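# Hang the picture frame level on the screw

## Task

Get the picture frame hanging on the screw with no support and sitting level. Its contact must be on the screw's shank (not its head), at the frame's balance point. The loose display board must be left standing upright on its own.

## Robot and tools

The robot has two arms, left_arm and right_arm, each ending in a two-finger gripper. All positions use one scene frame: the origin is at table-top height, halfway between the two nominal arm bases. +z points up, +x points out over the table, and left_arm sits on the +y side. Image left and right do not match the arm names. Real bases are offset from nominal; a BASES line, if present, gives their calibrated spots. Reported hand poses can be off by a few centimetres, more at long reach.

Gripper axes: the fingers extend along the gripper's +z and separate along its y. end_effector_position is the point between the pads, about 5 mm short of the fingertips.

One row, used by every motion tool, always holds 16 numbers, even when one arm stays still: left_arm x, y, z, qw, qx, qy, qz, opening, then right_arm in the same order. x, y, z are an absolute goal for that gripper's point, in metres, in the scene frame. The quaternion is an absolute orientation goal, w first, in the same frame. To hold an orientation, repeat your own chosen quaternion in every row rather than copying the drifting reported one. Opening runs from -1 (closed) to +1 (fully open, 0.070 m). It is also an absolute setting, not a change. Going from open to closed takes about 1.0 s. To grip something, command an opening roughly 0.05 under the grip_measured reading at first contact for full force; a smaller margin grips more gently. Parts under about 2 mm wide get less force.

execute_actions takes "actions", a list with at most one entry, plus optional "cameras". An empty list just reports the state, with pictures. An entry with "rows" (1 to 15 rows) and "steps" (1 to 15, default 15, each 1/30 s) runs one row per step, reusing the last row if rows run out; at least 5 steps are needed. A row's targets must lie within 0.6 m of that arm's last reported position along each gripper axis, or the whole call is rejected. An entry with only "steps" (up to 300) waits, counted from the previous result, your reply time included. The result is taken 5 steps before the action finishes; those steps still run afterward.

move takes "target": one 16-number row or a list of up to 15 rows, each an absolute goal as above. Grippers travel in straight lines, finishing together, lasting at least 0.5 s and at most 10 s. "speed" is the top path speed in m/s, 0.002 to 2.2 (default 0.25), one value or one per target; rotation is capped at twice that in rad/s. "blend" (metres) rounds corners of a list of targets. "blocking": false returns early while the move continues. Paths ignore obstacles and the other arm, and grippers can lag or overshoot at speed, especially with a nearly straight arm. Avoid paths passing near an arm's own base. Opening changes for later targets are applied on arrival. The result adds a "move:" line: done (within 3 mm and 2 degrees), off_target, moving, held or fault, plus limits (paced = pose clipped, held = steps withheld). Done does not mean nothing was touched.

wait takes "seconds" (0 to 10) and lets a running move continue. stop brakes the current move; it needs room to slow down. zoom_image takes "camera" and "region" [x0, y0, x1, y1] in pixels (at most 504 by 504) of that camera's latest picture. finished_scene takes "scene", the current scene's number, and ends that scene permanently; call it only once the frame hangs level by itself.

Cameras: cam_head_left and cam_head_right (fixed, looking down over the table) and cam_left_wrist and cam_right_wrist (on the hands), all 896x504. Calibration lines give K, distortion and T_world_to_cam; fixed cameras may have shifted slightly and wrist poses lag during motion.

Result lines: end_effector_position and end_effector_quat_wxyz per arm, grip_measured (same scale as opening), Joint positions (last entry is the finger opening in metres), joint torques (total drive output, noisy, positive toward larger joint values), and Hand target (the pose now being driven toward). MOTOR HOT warns of heating; OVER-TEMPERATURE FAULT means that arm went limp for 30 to 60 s or more. TORQUE FAULT means contact torque hit a joint's limit and that arm froze for 10 s.

Each step the controller limits commanded rotation to 32 degrees from the measured orientation and favours position when it cannot reach both. A wrist near the waist axis can swing the whole arm.

Avoid: dropping the frame or releasing it while it still moves; fast or deep contacts, which press hard; knocking over the free-standing display board; anything leaving the table; arm-to-arm collisions or one gripper closing on the other's fingers; exceeding load limits (21.6 N m for waist, shoulder, elbow; 7.52 N m for the three wrist joints, whose motors give only about 4 N m); holding loads or stretched poses for long, which heats motors. Any arm stop costs. Loose objects may occasionally get a small nudge, so check the frame still hangs level before finishing.

Each tool is called after "Call:" as a command line: name --argument value for each argument, lists and objects as JSON in quotes; but a table of rows of numbers goes row by row, as --pt "numbers of a row", without its own name.

## Session

Call:
execute_actions --actions '[]' --cameras '["all"]'

Scene clock: 0.00 s of 4500.00 s.
left_arm: end_effector_position=(+0.3510, +0.5999, +0.2155) grip_measured=+0.59 end_effector_quat_wxyz=(+0.247, -0.380, +0.744, +0.491) | right_arm: end_effector_position=(+0.3748, -0.3621, +0.2306) grip_measured=+0.98 end_effector_quat_wxyz=(+0.266, -0.127, +0.954, +0.046)
Joint positions: left_arm=[0.435 2.012 -1.399 1.391 1.016 -1.325 0.056] | right_arm=[-0.326 1.505 -1.187 0.405 0.93 -0.792 0.069]
Joint torques (N m): no reading
Motor temperatures (°C): left_arm=[31 31 32 33 36 30] | right_arm=[30 30 33 35 39 32]
Hand target: left_arm +0.3510, +0.5999, +0.2155; +0.247, -0.380, +0.744, +0.491 | right_arm +0.3748, -0.3621, +0.2306; +0.266, -0.127, +0.954, +0.046

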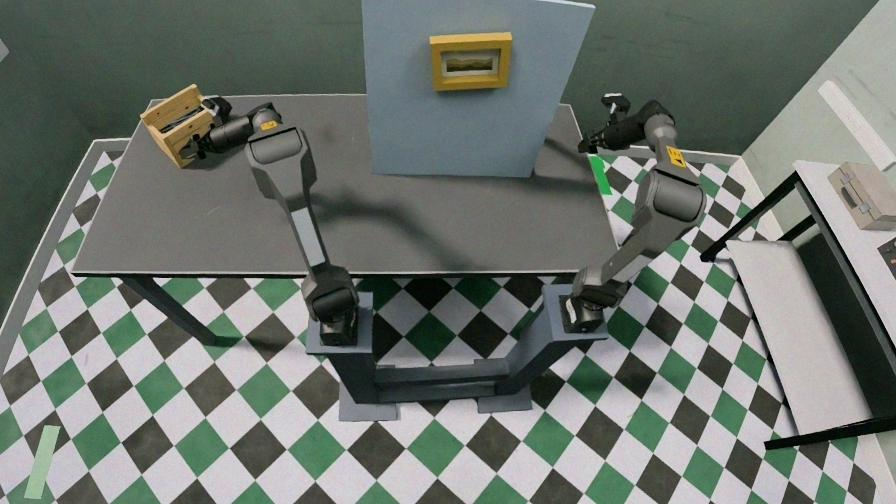

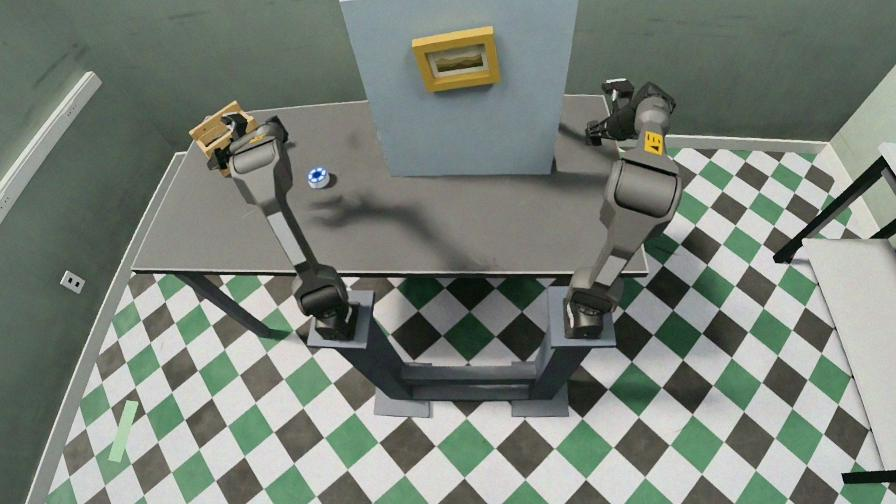

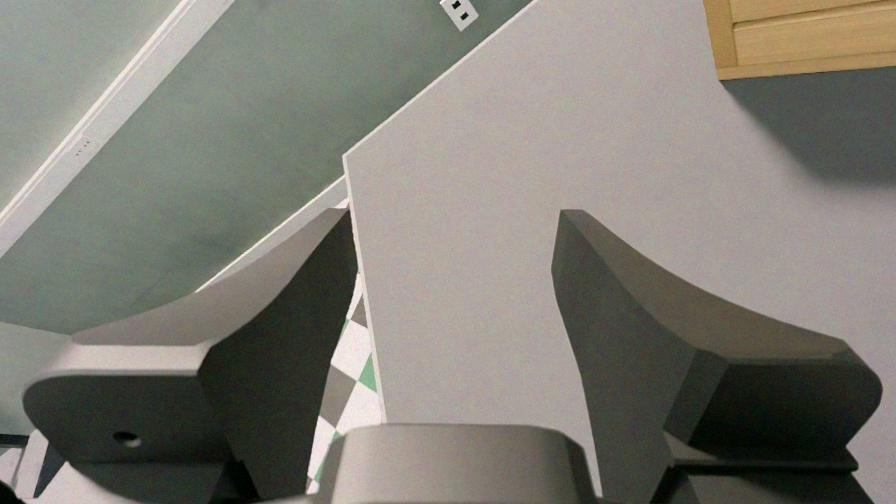

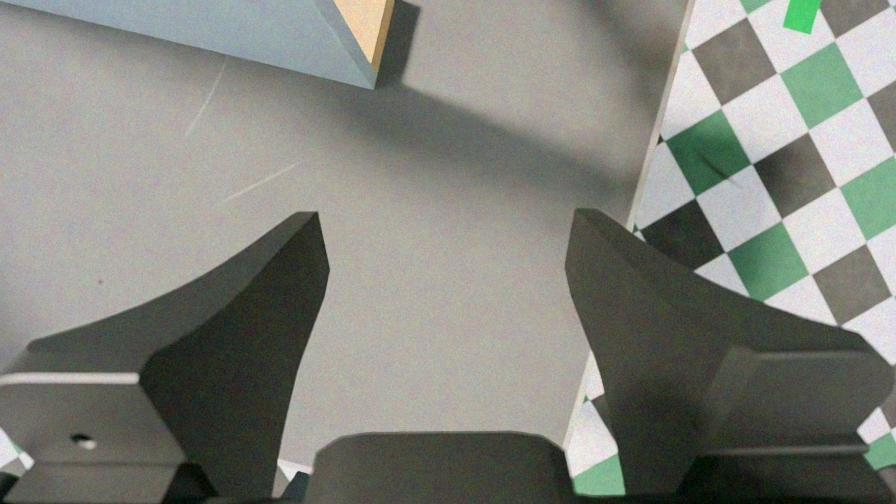

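Call:
zoom_image --camera "cam_head_left" --region '[350, 0, 610, 190]'

Call:
zoom_image --camera "cam_head_right" --region '[330, 0, 590, 190]'

Call:
zoom_image --camera "cam_head_left" --region '[420, 20, 520, 100]'

Call:
zoom_image --camera "cam_head_right" --region '[400, 15, 510, 103]'

Call:
zoom_image --camera "cam_head_right" --region '[180, 90, 340, 200]'

Call:
zoom_image --camera "cam_head_left" --region '[130, 70, 290, 180]'

Scaled by 1.938 from the camera's 896x504 image, which has a finer 1280x720 frame.

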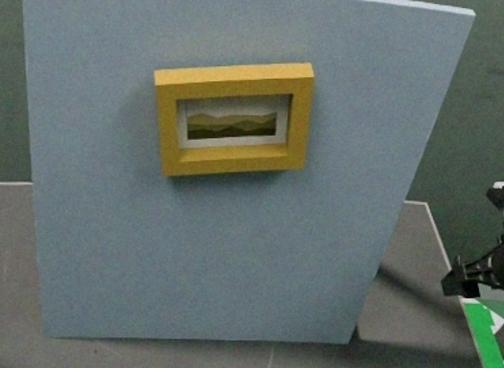

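Scaled by 1.938 from the camera's 896x504 image, which has a finer 1280x720 frame.

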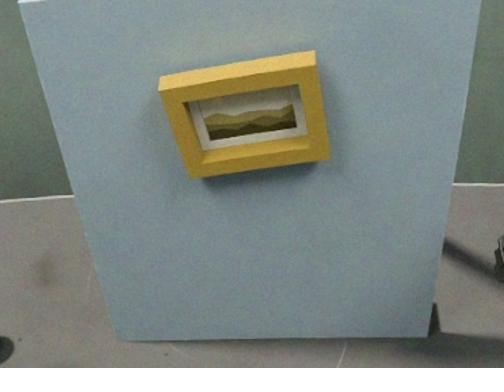

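Scaled by 5.040 from the camera's 896x504 image, which has a finer 1280x720 frame.

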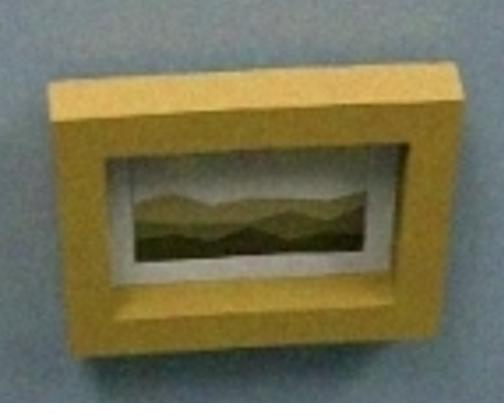

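Scaled by 4.582 from the camera's 896x504 image, which has a finer 1280x720 frame.

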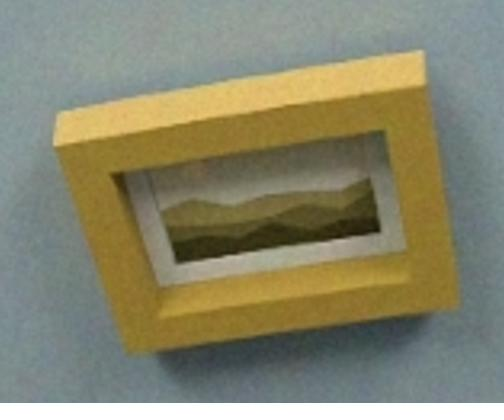

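Scaled by 3.150 from the camera's 896x504 image, which has a finer 1280x720 frame.

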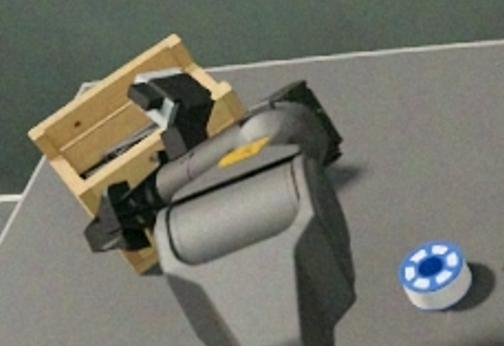

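Scaled by 3.150 from the camera's 896x504 image, which has a finer 1280x720 frame.

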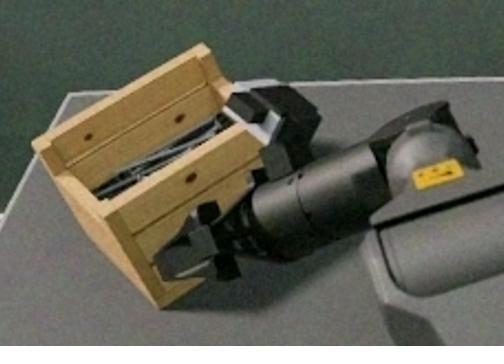

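Call:
move --target '[0.3510,0.5999,0.2155,0.247,-0.380,0.744,0.491,0.59,0.36,-0.06,0.53,0.2588,0,0.9659,0,1]' --speed 0.3

Scene clock: 12.80 s of 4500.00 s.
left_arm: end_effector_position=(+0.3508, +0.6000, +0.2155) grip_measured=+0.59 end_effector_quat_wxyz=(+0.247, -0.380, +0.744, +0.491) | right_arm: end_effector_position=(+0.3604, -0.0603, +0.5298) grip_measured=+0.98 end_effector_quat_wxyz=(+0.502, -0.045, +0.847, +0.168)
Joint positions: left_arm=[0.435 2.013 -1.399 1.391 1.018 -1.325 0.056] | right_arm=[0.832 1.636 -2.24 -0.413 1.215 0.622 0.069]
Joint torques (N m): left_arm=[-0.57 -7.79 -3.21 0.53 0.55 -0.11] | right_arm=[0.62 -6.04 -2.88 -0.43 -0.34 0.15]
Motor temperatures (°C): left_arm=[31 32 33 33 36 30] | right_arm=[30 30 34 35 39 32]
Hand target: left_arm +0.3510, +0.5999, +0.2155; +0.247, -0.380, +0.744, +0.491 | right_arm +0.3600, -0.0601, +0.5296; +0.501, -0.045, +0.848, +0.168
Off the commanded pose: left_arm 0.000 m, 0 deg | right_arm 0.001 m, 37 deg; orientation clipped.
joint sent to its limit (right arm) — joint 5 (wrist pitch), upper limit.
Kept back: nothing.
move: off_target (right_arm); limits=paced
camera_calibration:
cam_left_wrist: T_world_to_cam=[[0.800807, -0.211152, -0.560466, -0.0299635], [-0.482053, -0.782585, -0.393935, 0.724233], [-0.355432, 0.585641, -0.728487, 0.0519632], [0, 0, 0, 1]] pos_world=[0.391583, 0.530015, 0.306362]
cam_right_wrist: T_world_to_cam=[[0.216676, -0.938612, -0.268437, 0.00814629], [-0.908499, -0.0932226, -0.407357, 0.531325], [0.357325, 0.332139, -0.872927, 0.472083], [0, 0, 0, 1]] pos_world=[0.312256, -0.0996195, 0.63072]

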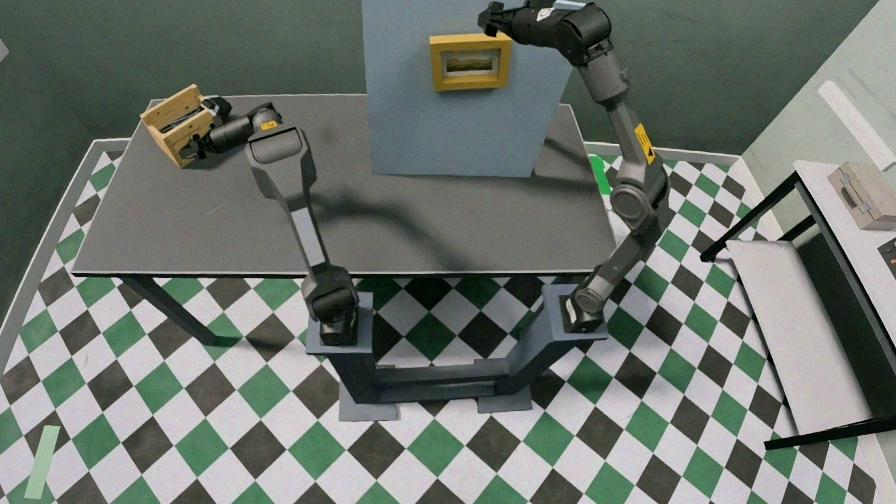

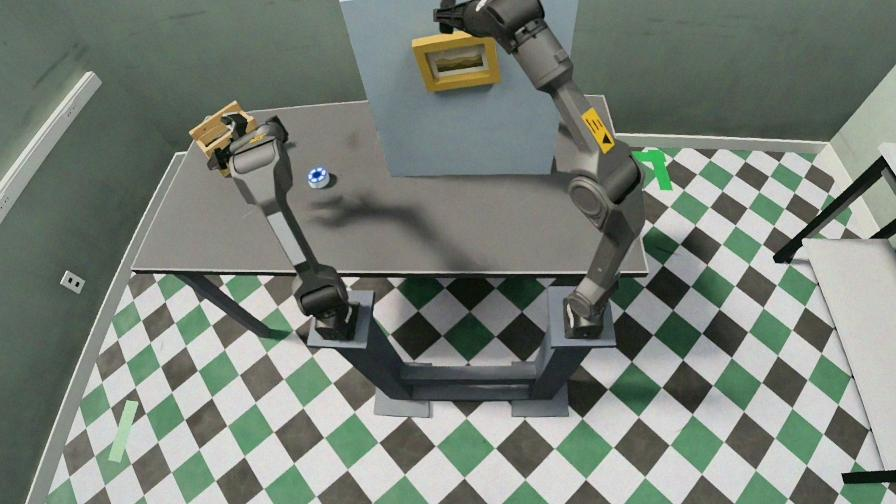

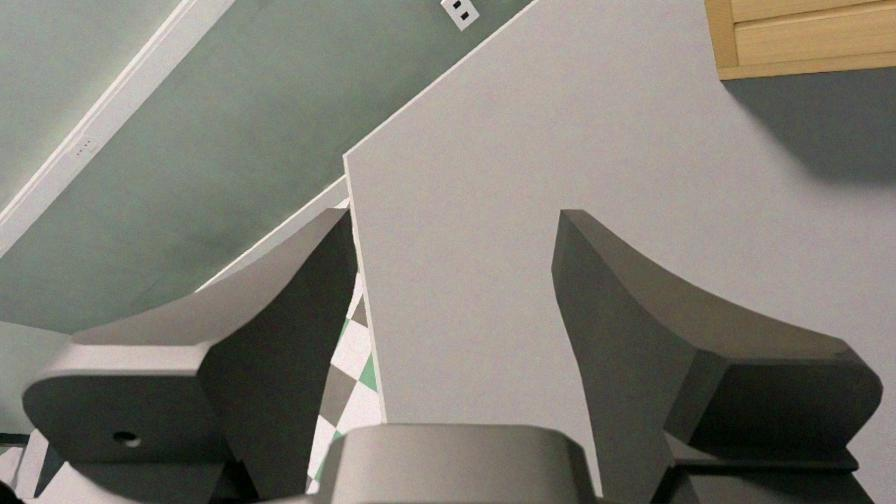

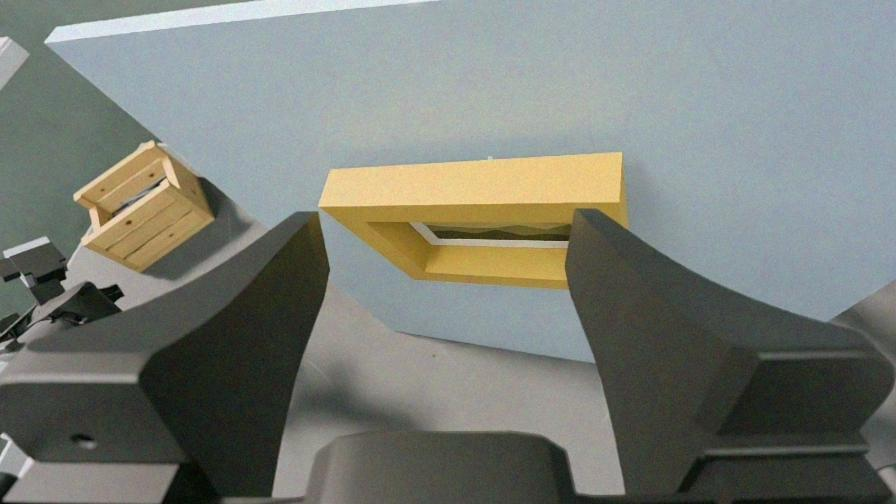

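Call:
zoom_image --camera "cam_right_wrist" --region '[300, 110, 660, 310]'

Call:
zoom_image --camera "cam_right_wrist" --region '[450, 130, 530, 180]'

Scaled by 1.400 from the camera's 896x504 image, which has a finer 1280x720 frame.

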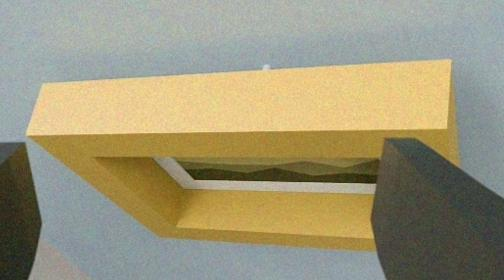

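Scaled by 6.300 from the camera's 896x504 image, which has a finer 1280x720 frame.

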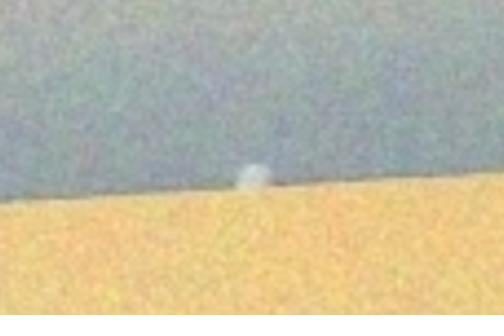

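Call:
move --target '[0.3510,0.5999,0.2155,0.247,-0.380,0.744,0.491,0.59,0.41,-0.06,0.60,0.502,-0.045,0.847,0.168,1]' --speed 0.15 --cameras '["cam_right_wrist"]'

Call:
zoom_image --camera "cam_right_wrist" --region '[300, 200, 660, 400]'

Scene clock: 15.23 s of 4500.00 s.
left_arm: end_effector_position=(+0.3508, +0.6000, +0.2155) grip_measured=+0.59 end_effector_quat_wxyz=(+0.247, -0.380, +0.744, +0.491) | right_arm: end_effector_position=(+0.4099, -0.0600, +0.5989) grip_measured=+0.98 end_effector_quat_wxyz=(+0.593, -0.050, +0.775, +0.214)
Joint positions: left_arm=[0.435 2.013 -1.399 1.391 1.018 -1.325 0.056] | right_arm=[0.693 1.911 -2.797 -0.272 1.199 0.436 0.069]
Joint torques (N m): left_arm=[-0.59 -7.98 -3.13 0.55 0.47 -0.08] | right_arm=[0.15 -7.56 -2.34 -0.31 -0.9 0.01]
Motor temperatures (°C): left_arm=[31 32 33 33 36 30] | right_arm=[30 31 34 35 39 32]
Hand target: left_arm +0.3510, +0.5999, +0.2155; +0.247, -0.380, +0.744, +0.491 | right_arm +0.4097, -0.0602, +0.5993; +0.594, -0.050, +0.774, +0.214
Off the commanded pose: left_arm 0.000 m, 0 deg | right_arm 0.001 m, 14 deg.
elbow stopped short (right arm): the move would have taken joint 3 (elbow) straighter than the controller allows.
elbow read too straight (right arm): the controller reads joint 3 (elbow) straighter than it allows; while it does, the hand can move without a command.
Kept back: nothing.
move: off_target (right_arm)
camera_calibration:
cam_right_wrist: T_world_to_cam=[[0.31115, -0.899852, -0.305699, 0.00220598], [-0.790363, -0.06639, -0.609031, 0.678413], [0.527743, 0.431113, -0.731867, 0.366256], [0, 0, 0, 1]] pos_world=[0.342218, -0.110873, 0.6819]
Images, in order (width x height): cam_right_wrist 896x504.

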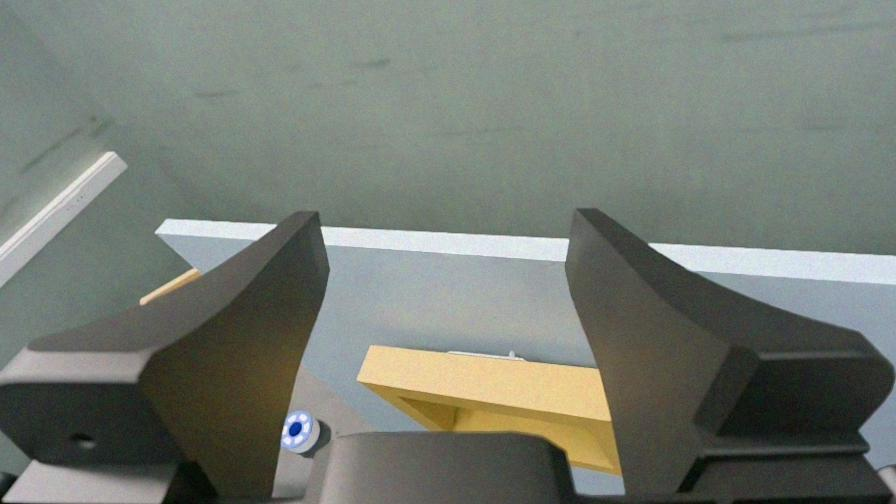

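Scaled by 1.400 from the camera's 896x504 image, which has a finer 1280x720 frame.

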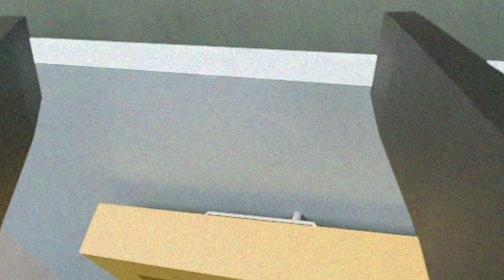

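Call:
zoom_image --camera "cam_right_wrist" --region '[430, 335, 550, 375]'

Scaled by 4.200 from the camera's 896x504 image, which has a finer 1280x720 frame.

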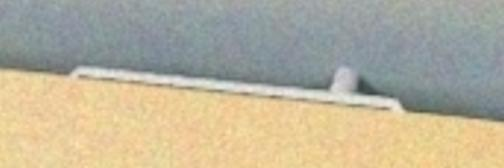

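Call:
move --target '[0.3510,0.5999,0.2155,0.247,-0.380,0.744,0.491,0.59,0.43,-0.06,0.54,0.502,-0.045,0.847,0.168,1]' --speed 0.12 --cameras '["cam_right_wrist"]'

Call:
zoom_image --camera "cam_right_wrist" --region '[300, 200, 660, 400]'

Scene clock: 17.97 s of 4500.00 s.
left_arm: end_effector_position=(+0.3508, +0.6000, +0.2155) grip_measured=+0.59 end_effector_quat_wxyz=(+0.247, -0.380, +0.744, +0.491) | right_arm: end_effector_position=(+0.4298, -0.0599, +0.5392) grip_measured=+0.98 end_effector_quat_wxyz=(+0.526, -0.047, +0.830, +0.180)
Joint positions: left_arm=[0.435 2.013 -1.399 1.391 1.018 -1.325 0.056] | right_arm=[0.656 1.887 -2.603 -0.241 1.216 0.454 0.069]
Joint torques (N m): left_arm=[-0.56 -7.66 -3.12 0.6 0.43 -0.07] | right_arm=[-0.03 -7.63 -3.78 -0.27 -0.32 0.19]
Motor temperatures (°C): left_arm=[31 32 33 33 36 30] | right_arm=[30 31 34 35 39 32]
Hand target: left_arm +0.3510, +0.5999, +0.2155; +0.247, -0.380, +0.744, +0.491 | right_arm +0.4298, -0.0602, +0.5395; +0.526, -0.047, +0.829, +0.181
Off the commanded pose: left_arm 0.000 m, 0 deg | right_arm 0.001 m, 4 deg.
elbow stopped short (right arm): the move would have taken joint 3 (elbow) straighter than the controller allows.
joint sent to its limit (right arm) — joint 5 (wrist pitch), upper limit.
Kept back: nothing.
move: off_target (right_arm)
camera_calibration:
cam_right_wrist: T_world_to_cam=[[0.242388, -0.928792, -0.280345, -0.00803652], [-0.881976, -0.0905669, -0.462511, 0.616697], [0.404186, 0.359365, -0.841125, 0.419674], [0, 0, 0, 1]] pos_world=[0.376233, -0.102428, 0.635974]
Images, in order (width x height): cam_right_wrist 896x504.

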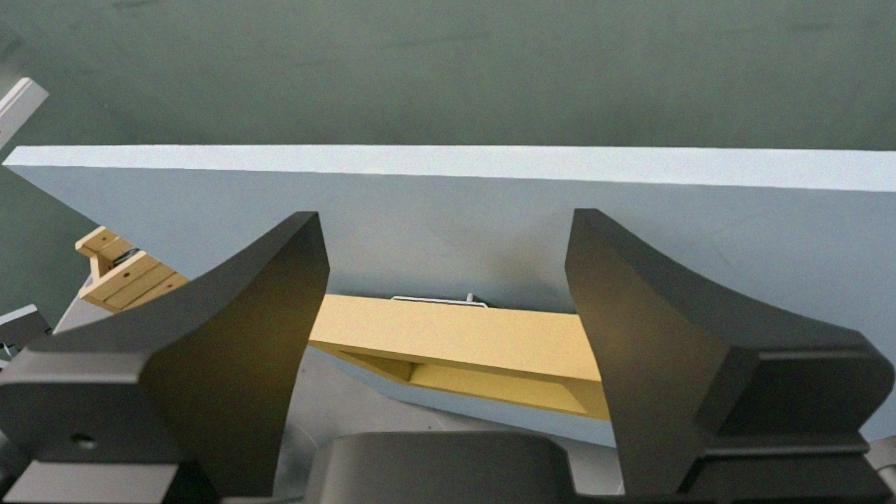

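Scaled by 1.400 from the camera's 896x504 image, which has a finer 1280x720 frame.

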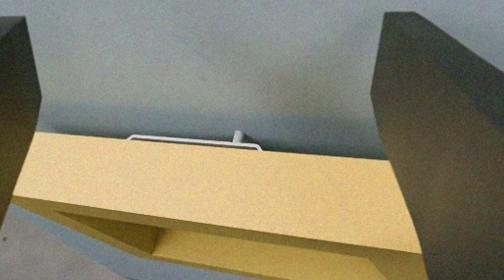

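Call:
zoom_image --camera "cam_right_wrist" --region '[380, 280, 500, 320]'

Call:
zoom_image --camera "cam_right_wrist" --region '[450, 285, 510, 315]'

Scaled by 4.200 from the camera's 896x504 image, which has a finer 1280x720 frame.

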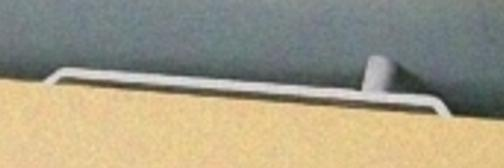

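Scaled by 8.400 from the camera's 896x504 image, which has a finer 1280x720 frame.

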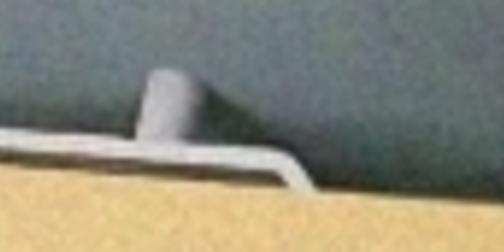

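Call:
move --pt "0.30 0.5 0.32 0.247 -0.380 0.744 0.491 0.59 0.43 -0.06 0.54 0.526 -0.047 0.830 0.180 1" --pt "0.25 0.03 0.34 0.5 -0.5 0.5 -0.5 1 0.43 -0.06 0.54 0.526 -0.047 0.830 0.180 1" --speed 0.3 --blend 0.04

Scene clock: 27.17 s of 4500.00 s.
left_arm: end_effector_position=(+0.2503, +0.0303, +0.3402) grip_measured=+0.98 end_effector_quat_wxyz=(+0.245, -0.360, +0.698, -0.569) | right_arm: end_effector_position=(+0.4297, -0.0599, +0.5400) grip_measured=+0.98 end_effector_quat_wxyz=(+0.527, -0.047, +0.829, +0.181)
Joint positions: left_arm=[-0.706 0.903 -0.628 0.455 0.052 -2.101 0.069] | right_arm=[0.656 1.887 -2.607 -0.241 1.216 0.454 0.069]
Joint torques (N m): left_arm=[0.49 -2.85 -3.04 0.01 -1.33 -0.14] | right_arm=[0.67 -6.08 -3.8 -0.35 0.1 -0.09]
Motor temperatures (°C): left_arm=[31 32 33 33 36 30] | right_arm=[30 31 34 35 39 32]
Hand target: left_arm +0.2503, +0.0304, +0.3401; +0.244, -0.360, +0.697, -0.569 | right_arm +0.4299, -0.0601, +0.5399; +0.527, -0.047, +0.829, +0.181
Off the commanded pose: left_arm 0.000 m, 41 deg; orientation clipped | right_arm 0.000 m, 0 deg.
joint sent to its limit (left arm) — joint 6 (wrist roll), lower limit.
joint sent to its limit (right arm) — joint 5 (wrist pitch), upper limit.
Kept back: nothing.
move: off_target (left_arm); target 2's new opening was sent with left_arm's hand 0.000 m and 41 deg from that target; limits=paced
camera_calibration:
cam_left_wrist: T_world_to_cam=[[0.234663, -0.116413, 0.965081, -0.379976], [-0.93424, -0.301303, 0.190819, 0.178671], [0.268568, -0.946395, -0.179463, 0.144217], [0, 0, 0, 1]] pos_world=[0.217356, 0.146086, 0.358495]
cam_right_wrist: T_world_to_cam=[[0.242908, -0.928359, -0.281327, -0.00747546], [-0.880994, -0.0897418, -0.464539, 0.617753], [0.406013, 0.360687, -0.839678, 0.418982], [0, 0, 0, 1]] pos_world=[0.37594, -0.102623, 0.636677]

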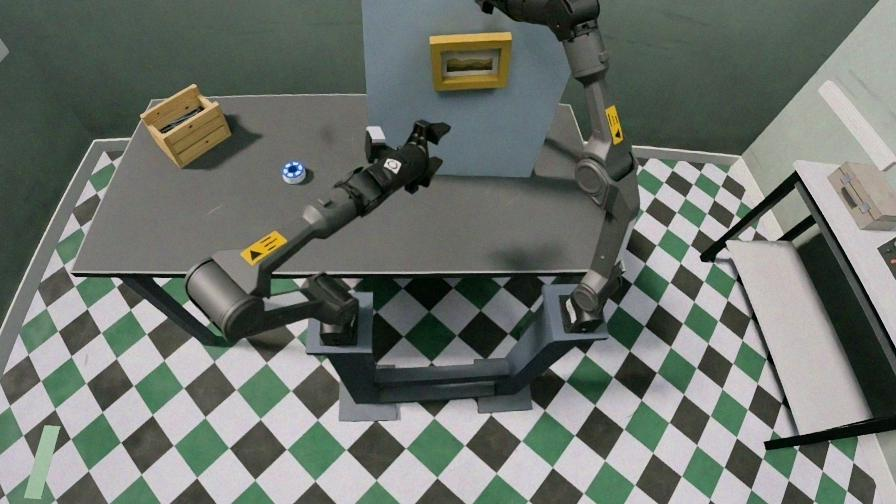

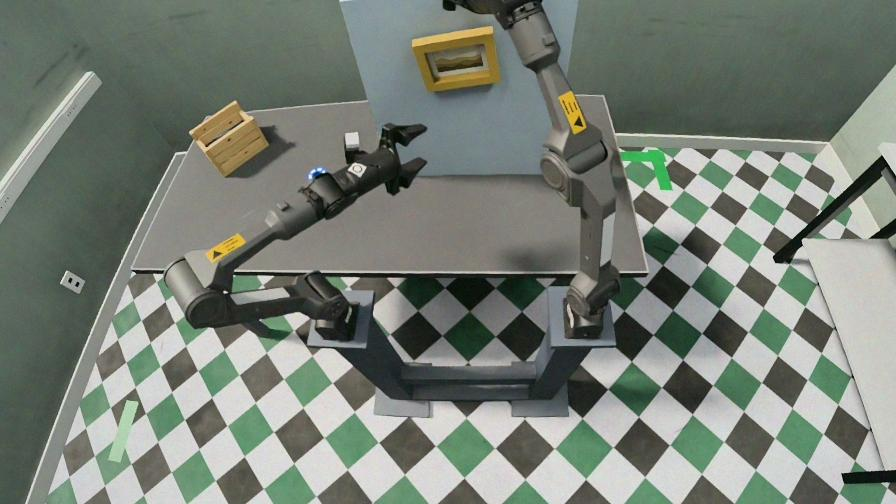

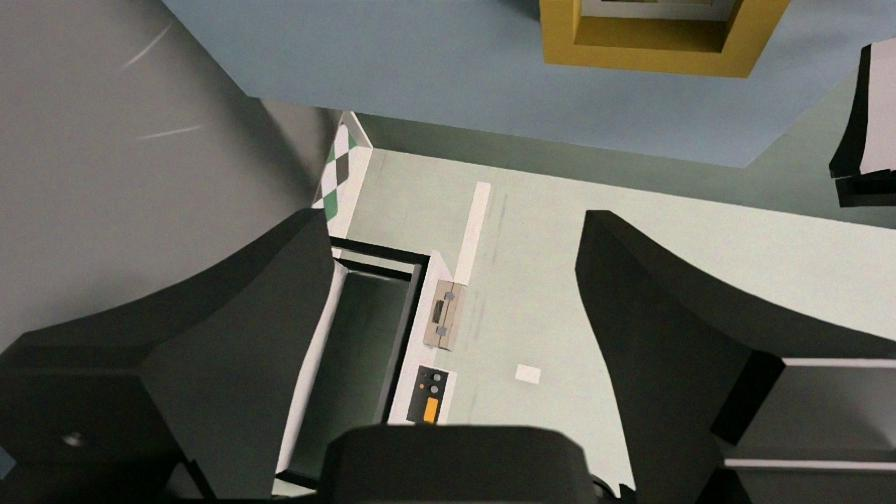

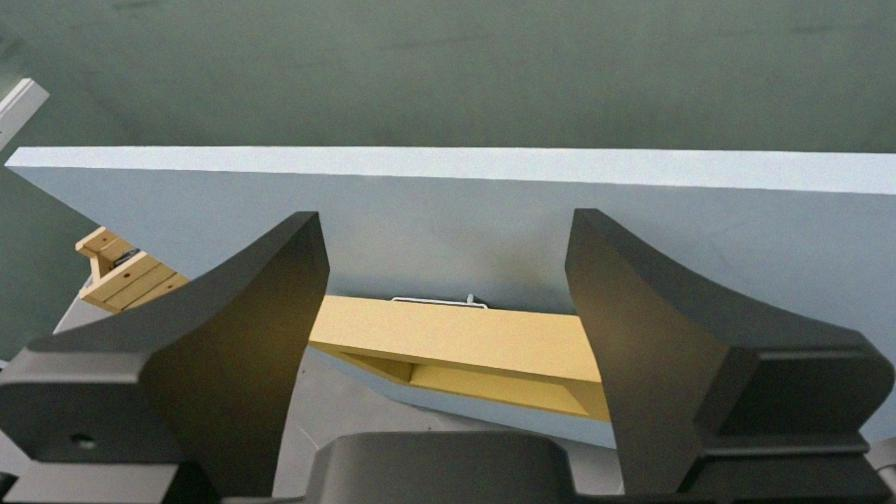

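Call:
move --target '[0.25,0.03,0.34,0.5357,0.4616,0.5357,0.4616,1,0.43,-0.06,0.54,0.526,-0.047,0.830,0.180,1]' --speed 0.5

Scene clock: 31.13 s of 4500.00 s.
left_arm: end_effector_position=(+0.2503, +0.0298, +0.3399) grip_measured=+0.98 end_effector_quat_wxyz=(+0.551, +0.526, +0.514, +0.394) | right_arm: end_effector_position=(+0.4297, -0.0599, +0.5400) grip_measured=+0.98 end_effector_quat_wxyz=(+0.527, -0.047, +0.829, +0.181)
Joint positions: left_arm=[-1.394 1.208 -0.663 1.652 1.223 -0.612 0.069] | right_arm=[0.656 1.887 -2.607 -0.241 1.216 0.454 0.069]
Joint torques (N m): left_arm=[0.43 -4.08 -2.65 0.63 0.38 -0.28] | right_arm=[0.67 -6.45 -3.39 -0.33 0.1 0]
Motor temperatures (°C): left_arm=[31 32 33 33 36 30] | right_arm=[30 31 34 35 39 32]
Hand target: left_arm +0.2506, +0.0301, +0.3400; +0.551, +0.525, +0.515, +0.394 | right_arm +0.4299, -0.0601, +0.5399; +0.527, -0.047, +0.829, +0.181
Off the commanded pose: left_arm 0.000 m, 11 deg | right_arm 0.000 m, 0 deg.
joint sent to its limit (left arm) — joint 5 (wrist pitch), upper limit.
joint sent to its limit (right arm) — joint 5 (wrist pitch), upper limit.
Kept back: nothing.
move: off_target (left_arm)
camera_calibration:
cam_left_wrist: T_world_to_cam=[[-0.0822941, -0.129977, -0.988096, 0.363928], [-0.417063, 0.904959, -0.0843052, 0.106661], [0.905144, 0.40516, -0.128681, -0.0731777], [0, 0, 0, 1]] pos_world=[0.14067, -0.0195732, 0.359171]
cam_right_wrist: T_world_to_cam=[[0.242908, -0.928359, -0.281327, -0.00747546], [-0.880994, -0.0897418, -0.464539, 0.617753], [0.406013, 0.360687, -0.839678, 0.418982], [0, 0, 0, 1]] pos_world=[0.37594, -0.102623, 0.636677]

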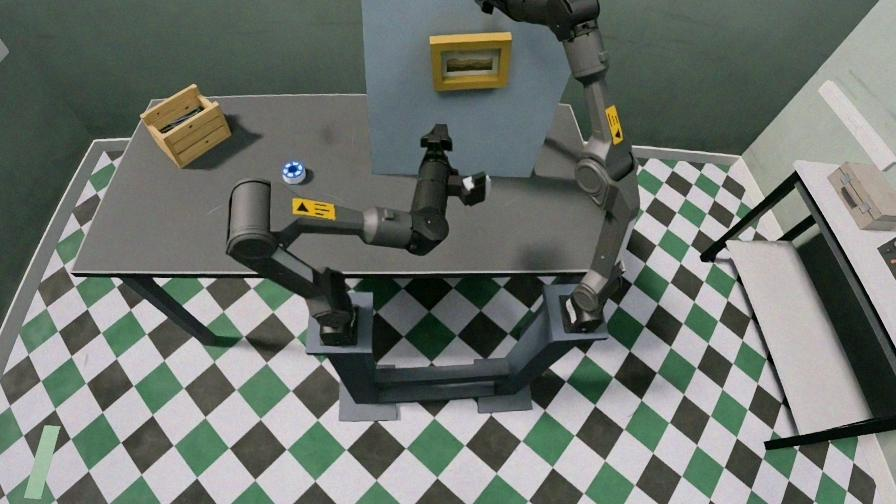

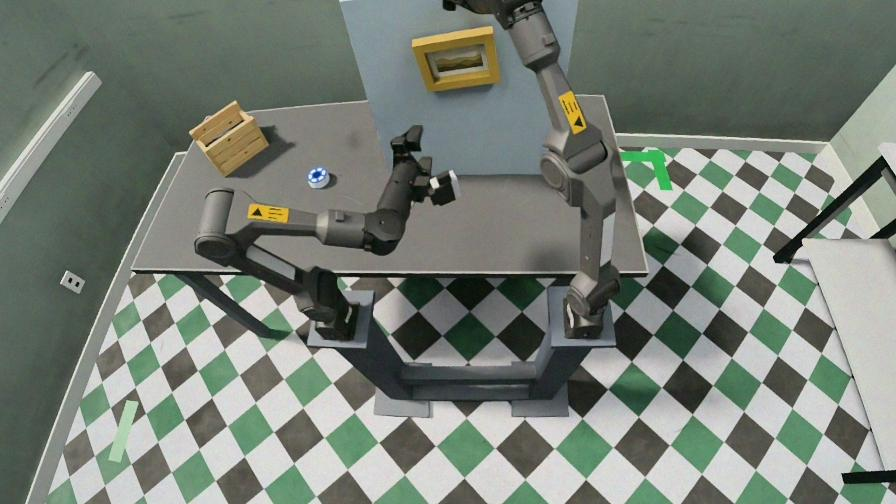

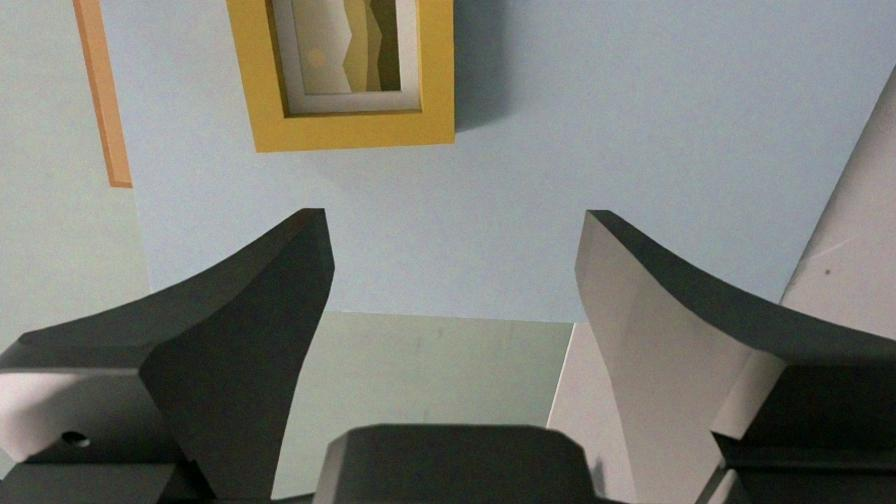

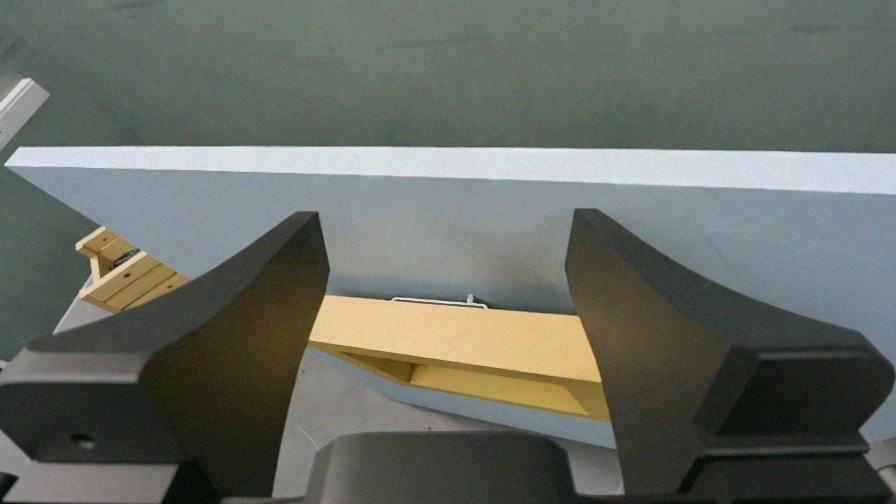

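Call:
move --target '[0.35,-0.045,0.347,0.5357,0.4616,0.5357,0.4616,1,0.43,-0.06,0.54,0.526,-0.047,0.830,0.180,1]' --speed 0.2

Scene clock: 33.00 s of 4500.00 s.
left_arm: end_effector_position=(+0.3501, -0.0455, +0.3468) grip_measured=+0.98 end_effector_quat_wxyz=(+0.526, +0.463, +0.545, +0.460) | right_arm: end_effector_position=(+0.4297, -0.0599, +0.5400) grip_measured=+0.98 end_effector_quat_wxyz=(+0.527, -0.047, +0.829, +0.181)
Joint positions: left_arm=[-1.152 1.711 -1.154 1.738 1.205 -0.644 0.069] | right_arm=[0.656 1.887 -2.607 -0.241 1.216 0.454 0.069]
Joint torques (N m): left_arm=[-0.38 -7.95 -2.09 0.64 0.65 -0.13] | right_arm=[0.61 -6.58 -3.28 -0.31 0.09 0.04]
Motor temperatures (°C): left_arm=[31 32 33 33 36 30] | right_arm=[30 31 34 35 39 32]
Hand target: left_arm +0.3499, -0.0451, +0.3471; +0.526, +0.463, +0.545, +0.460 | right_arm +0.4299, -0.0601, +0.5399; +0.527, -0.047, +0.829, +0.181
Off the commanded pose: left_arm 0.001 m, 2 deg | right_arm 0.000 m, 0 deg.
joint read past its limit (left arm) — joint 4 (forearm roll), upper limit.
joint sent to its limit (left arm) — joint 4 (forearm roll), upper limit.
joint sent to its limit (right arm) — joint 5 (wrist pitch), upper limit.
Kept back: nothing.
move: done
camera_calibration:
cam_left_wrist: T_world_to_cam=[[0.00225714, -0.136161, -0.990684, 0.340153], [-0.573602, 0.811328, -0.112817, 0.277467], [0.819131, 0.568513, -0.0762711, -0.112722], [0, 0, 0, 1]] pos_world=[0.250722, -0.114717, 0.35969]
cam_right_wrist: T_world_to_cam=[[0.242908, -0.928359, -0.281327, -0.00747546], [-0.880994, -0.0897418, -0.464539, 0.617753], [0.406013, 0.360687, -0.839678, 0.418982], [0, 0, 0, 1]] pos_world=[0.37594, -0.102623, 0.636677]

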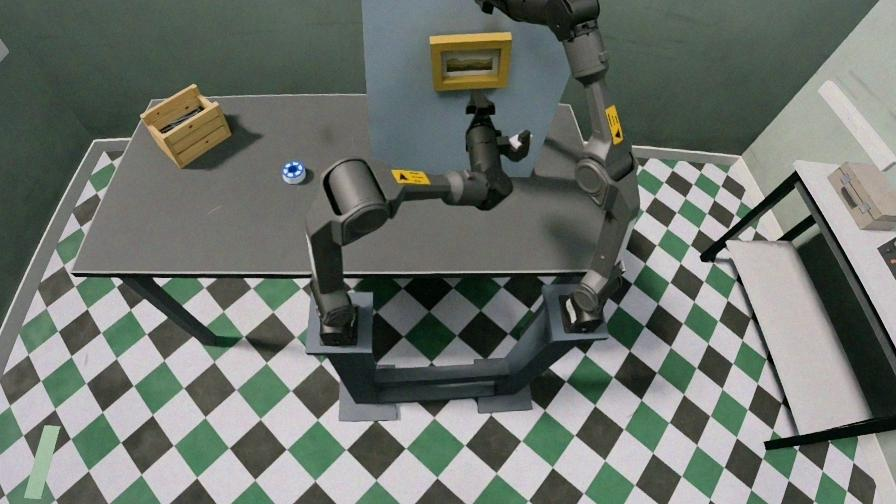

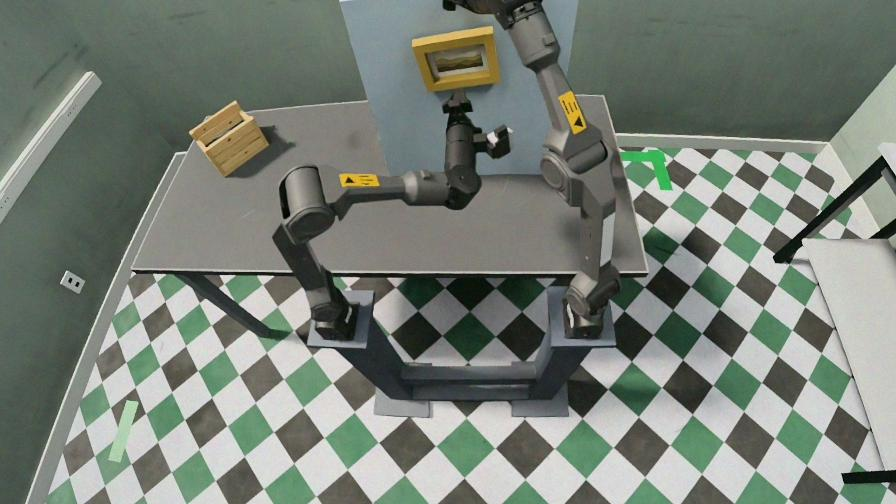

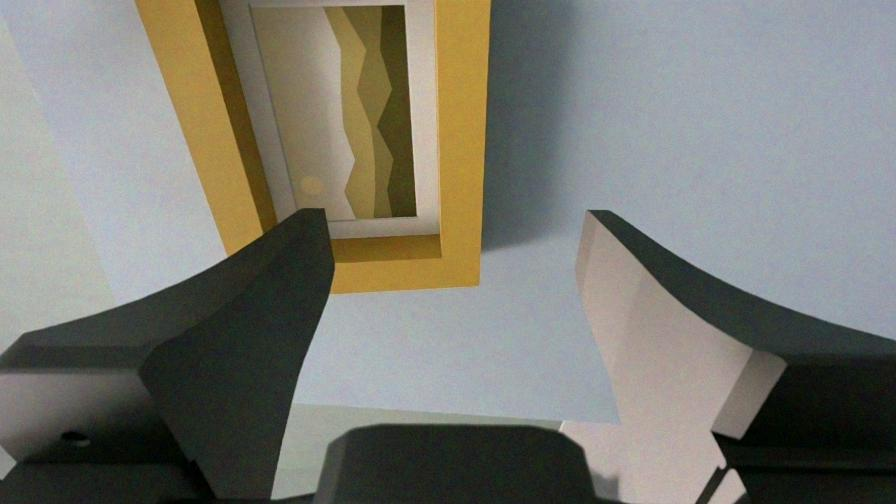

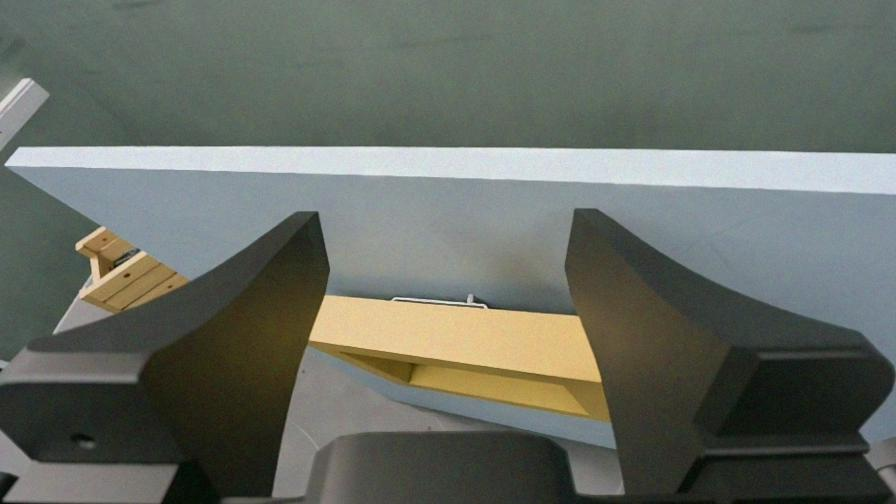

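Call:
move --pt "0.42 -0.047 0.346 0.526 0.463 0.545 0.460 1 0.43 -0.06 0.54 0.526 -0.047 0.830 0.180 1" --pt "0.443 -0.047 0.346 0.526 0.463 0.545 0.460 1 0.43 -0.06 0.54 0.526 -0.047 0.830 0.180 1" --speed '[0.12,0.05]' --cameras '["cam_left_wrist","cam_right_wrist"]'

Scene clock: 35.30 s of 4500.00 s.
left_arm: end_effector_position=(+0.4433, -0.0470, +0.3461) grip_measured=+0.98 end_effector_quat_wxyz=(+0.509, +0.467, +0.562, +0.456) | right_arm: end_effector_position=(+0.4297, -0.0599, +0.5400) grip_measured=+0.98 end_effector_quat_wxyz=(+0.527, -0.047, +0.829, +0.181)
Joint positions: left_arm=[-0.922 1.878 -1.43 1.738 0.981 -0.538 0.069] | right_arm=[0.656 1.887 -2.607 -0.241 1.216 0.454 0.069]
Joint torques (N m): left_arm=[-0.94 -7.98 -2.66 0.73 0.51 -0.1] | right_arm=[0.54 -6.64 -3.19 -0.3 0.1 0.08]
Motor temperatures (°C): left_arm=[31 32 33 33 36 30] | right_arm=[30 31 34 35 39 32]
Hand target: left_arm +0.4430, -0.0471, +0.3462; +0.509, +0.467, +0.562, +0.456 | right_arm +0.4299, -0.0601, +0.5399; +0.527, -0.047, +0.829, +0.181
Off the commanded pose: left_arm 0.000 m, 3 deg | right_arm 0.000 m, 0 deg.
joint sent to its limit (left arm) — joint 4 (forearm roll), upper limit.
joint sent to its limit (right arm) — joint 5 (wrist pitch), upper limit.
Kept back: nothing.
move: off_target (left_arm)
camera_calibration:
cam_left_wrist: T_world_to_cam=[[-0.0380928, -0.13694, -0.989847, 0.356654], [-0.596876, 0.797562, -0.0873687, 0.332972], [0.801428, 0.587488, -0.112118, -0.167175], [0, 0, 0, 1]] pos_world=[0.346307, -0.118512, 0.36338]
cam_right_wrist: T_world_to_cam=[[0.242908, -0.928359, -0.281327, -0.00747546], [-0.880994, -0.0897418, -0.464539, 0.617753], [0.406013, 0.360687, -0.839678, 0.418982], [0, 0, 0, 1]] pos_world=[0.37594, -0.102623, 0.636677]
Images, in order (width x height): cam_left_wrist 896x504, cam_right_wrist 896x504.

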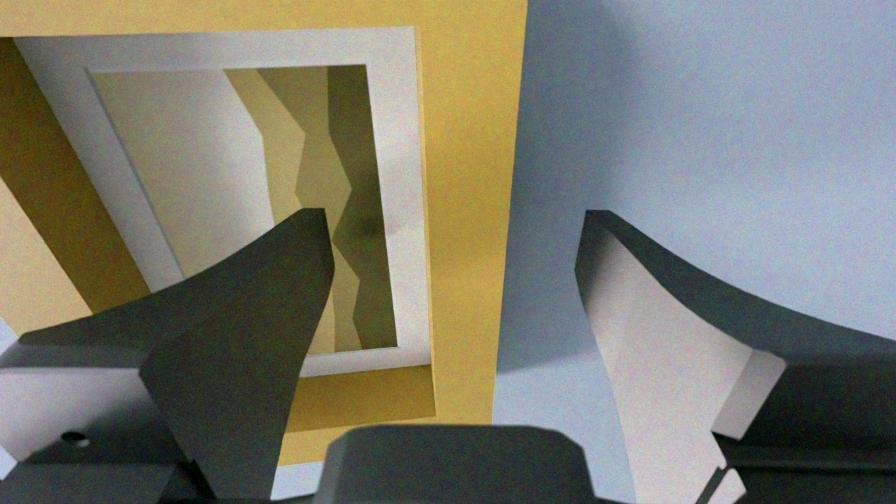

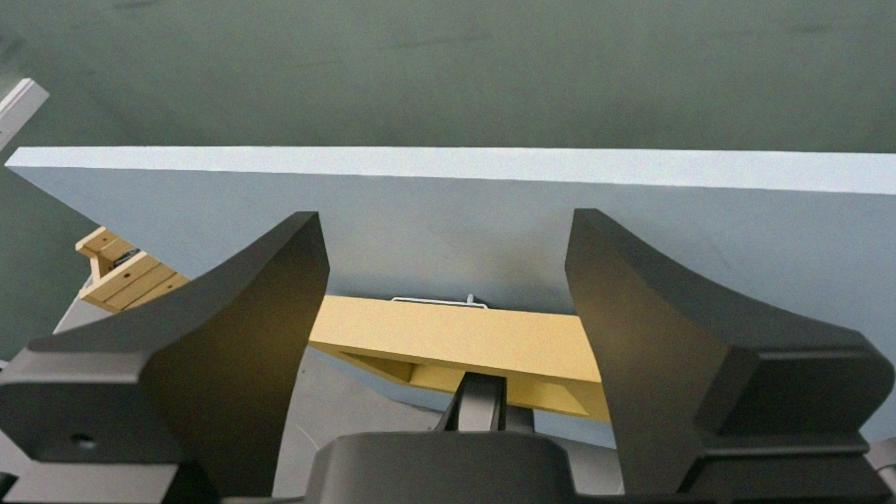

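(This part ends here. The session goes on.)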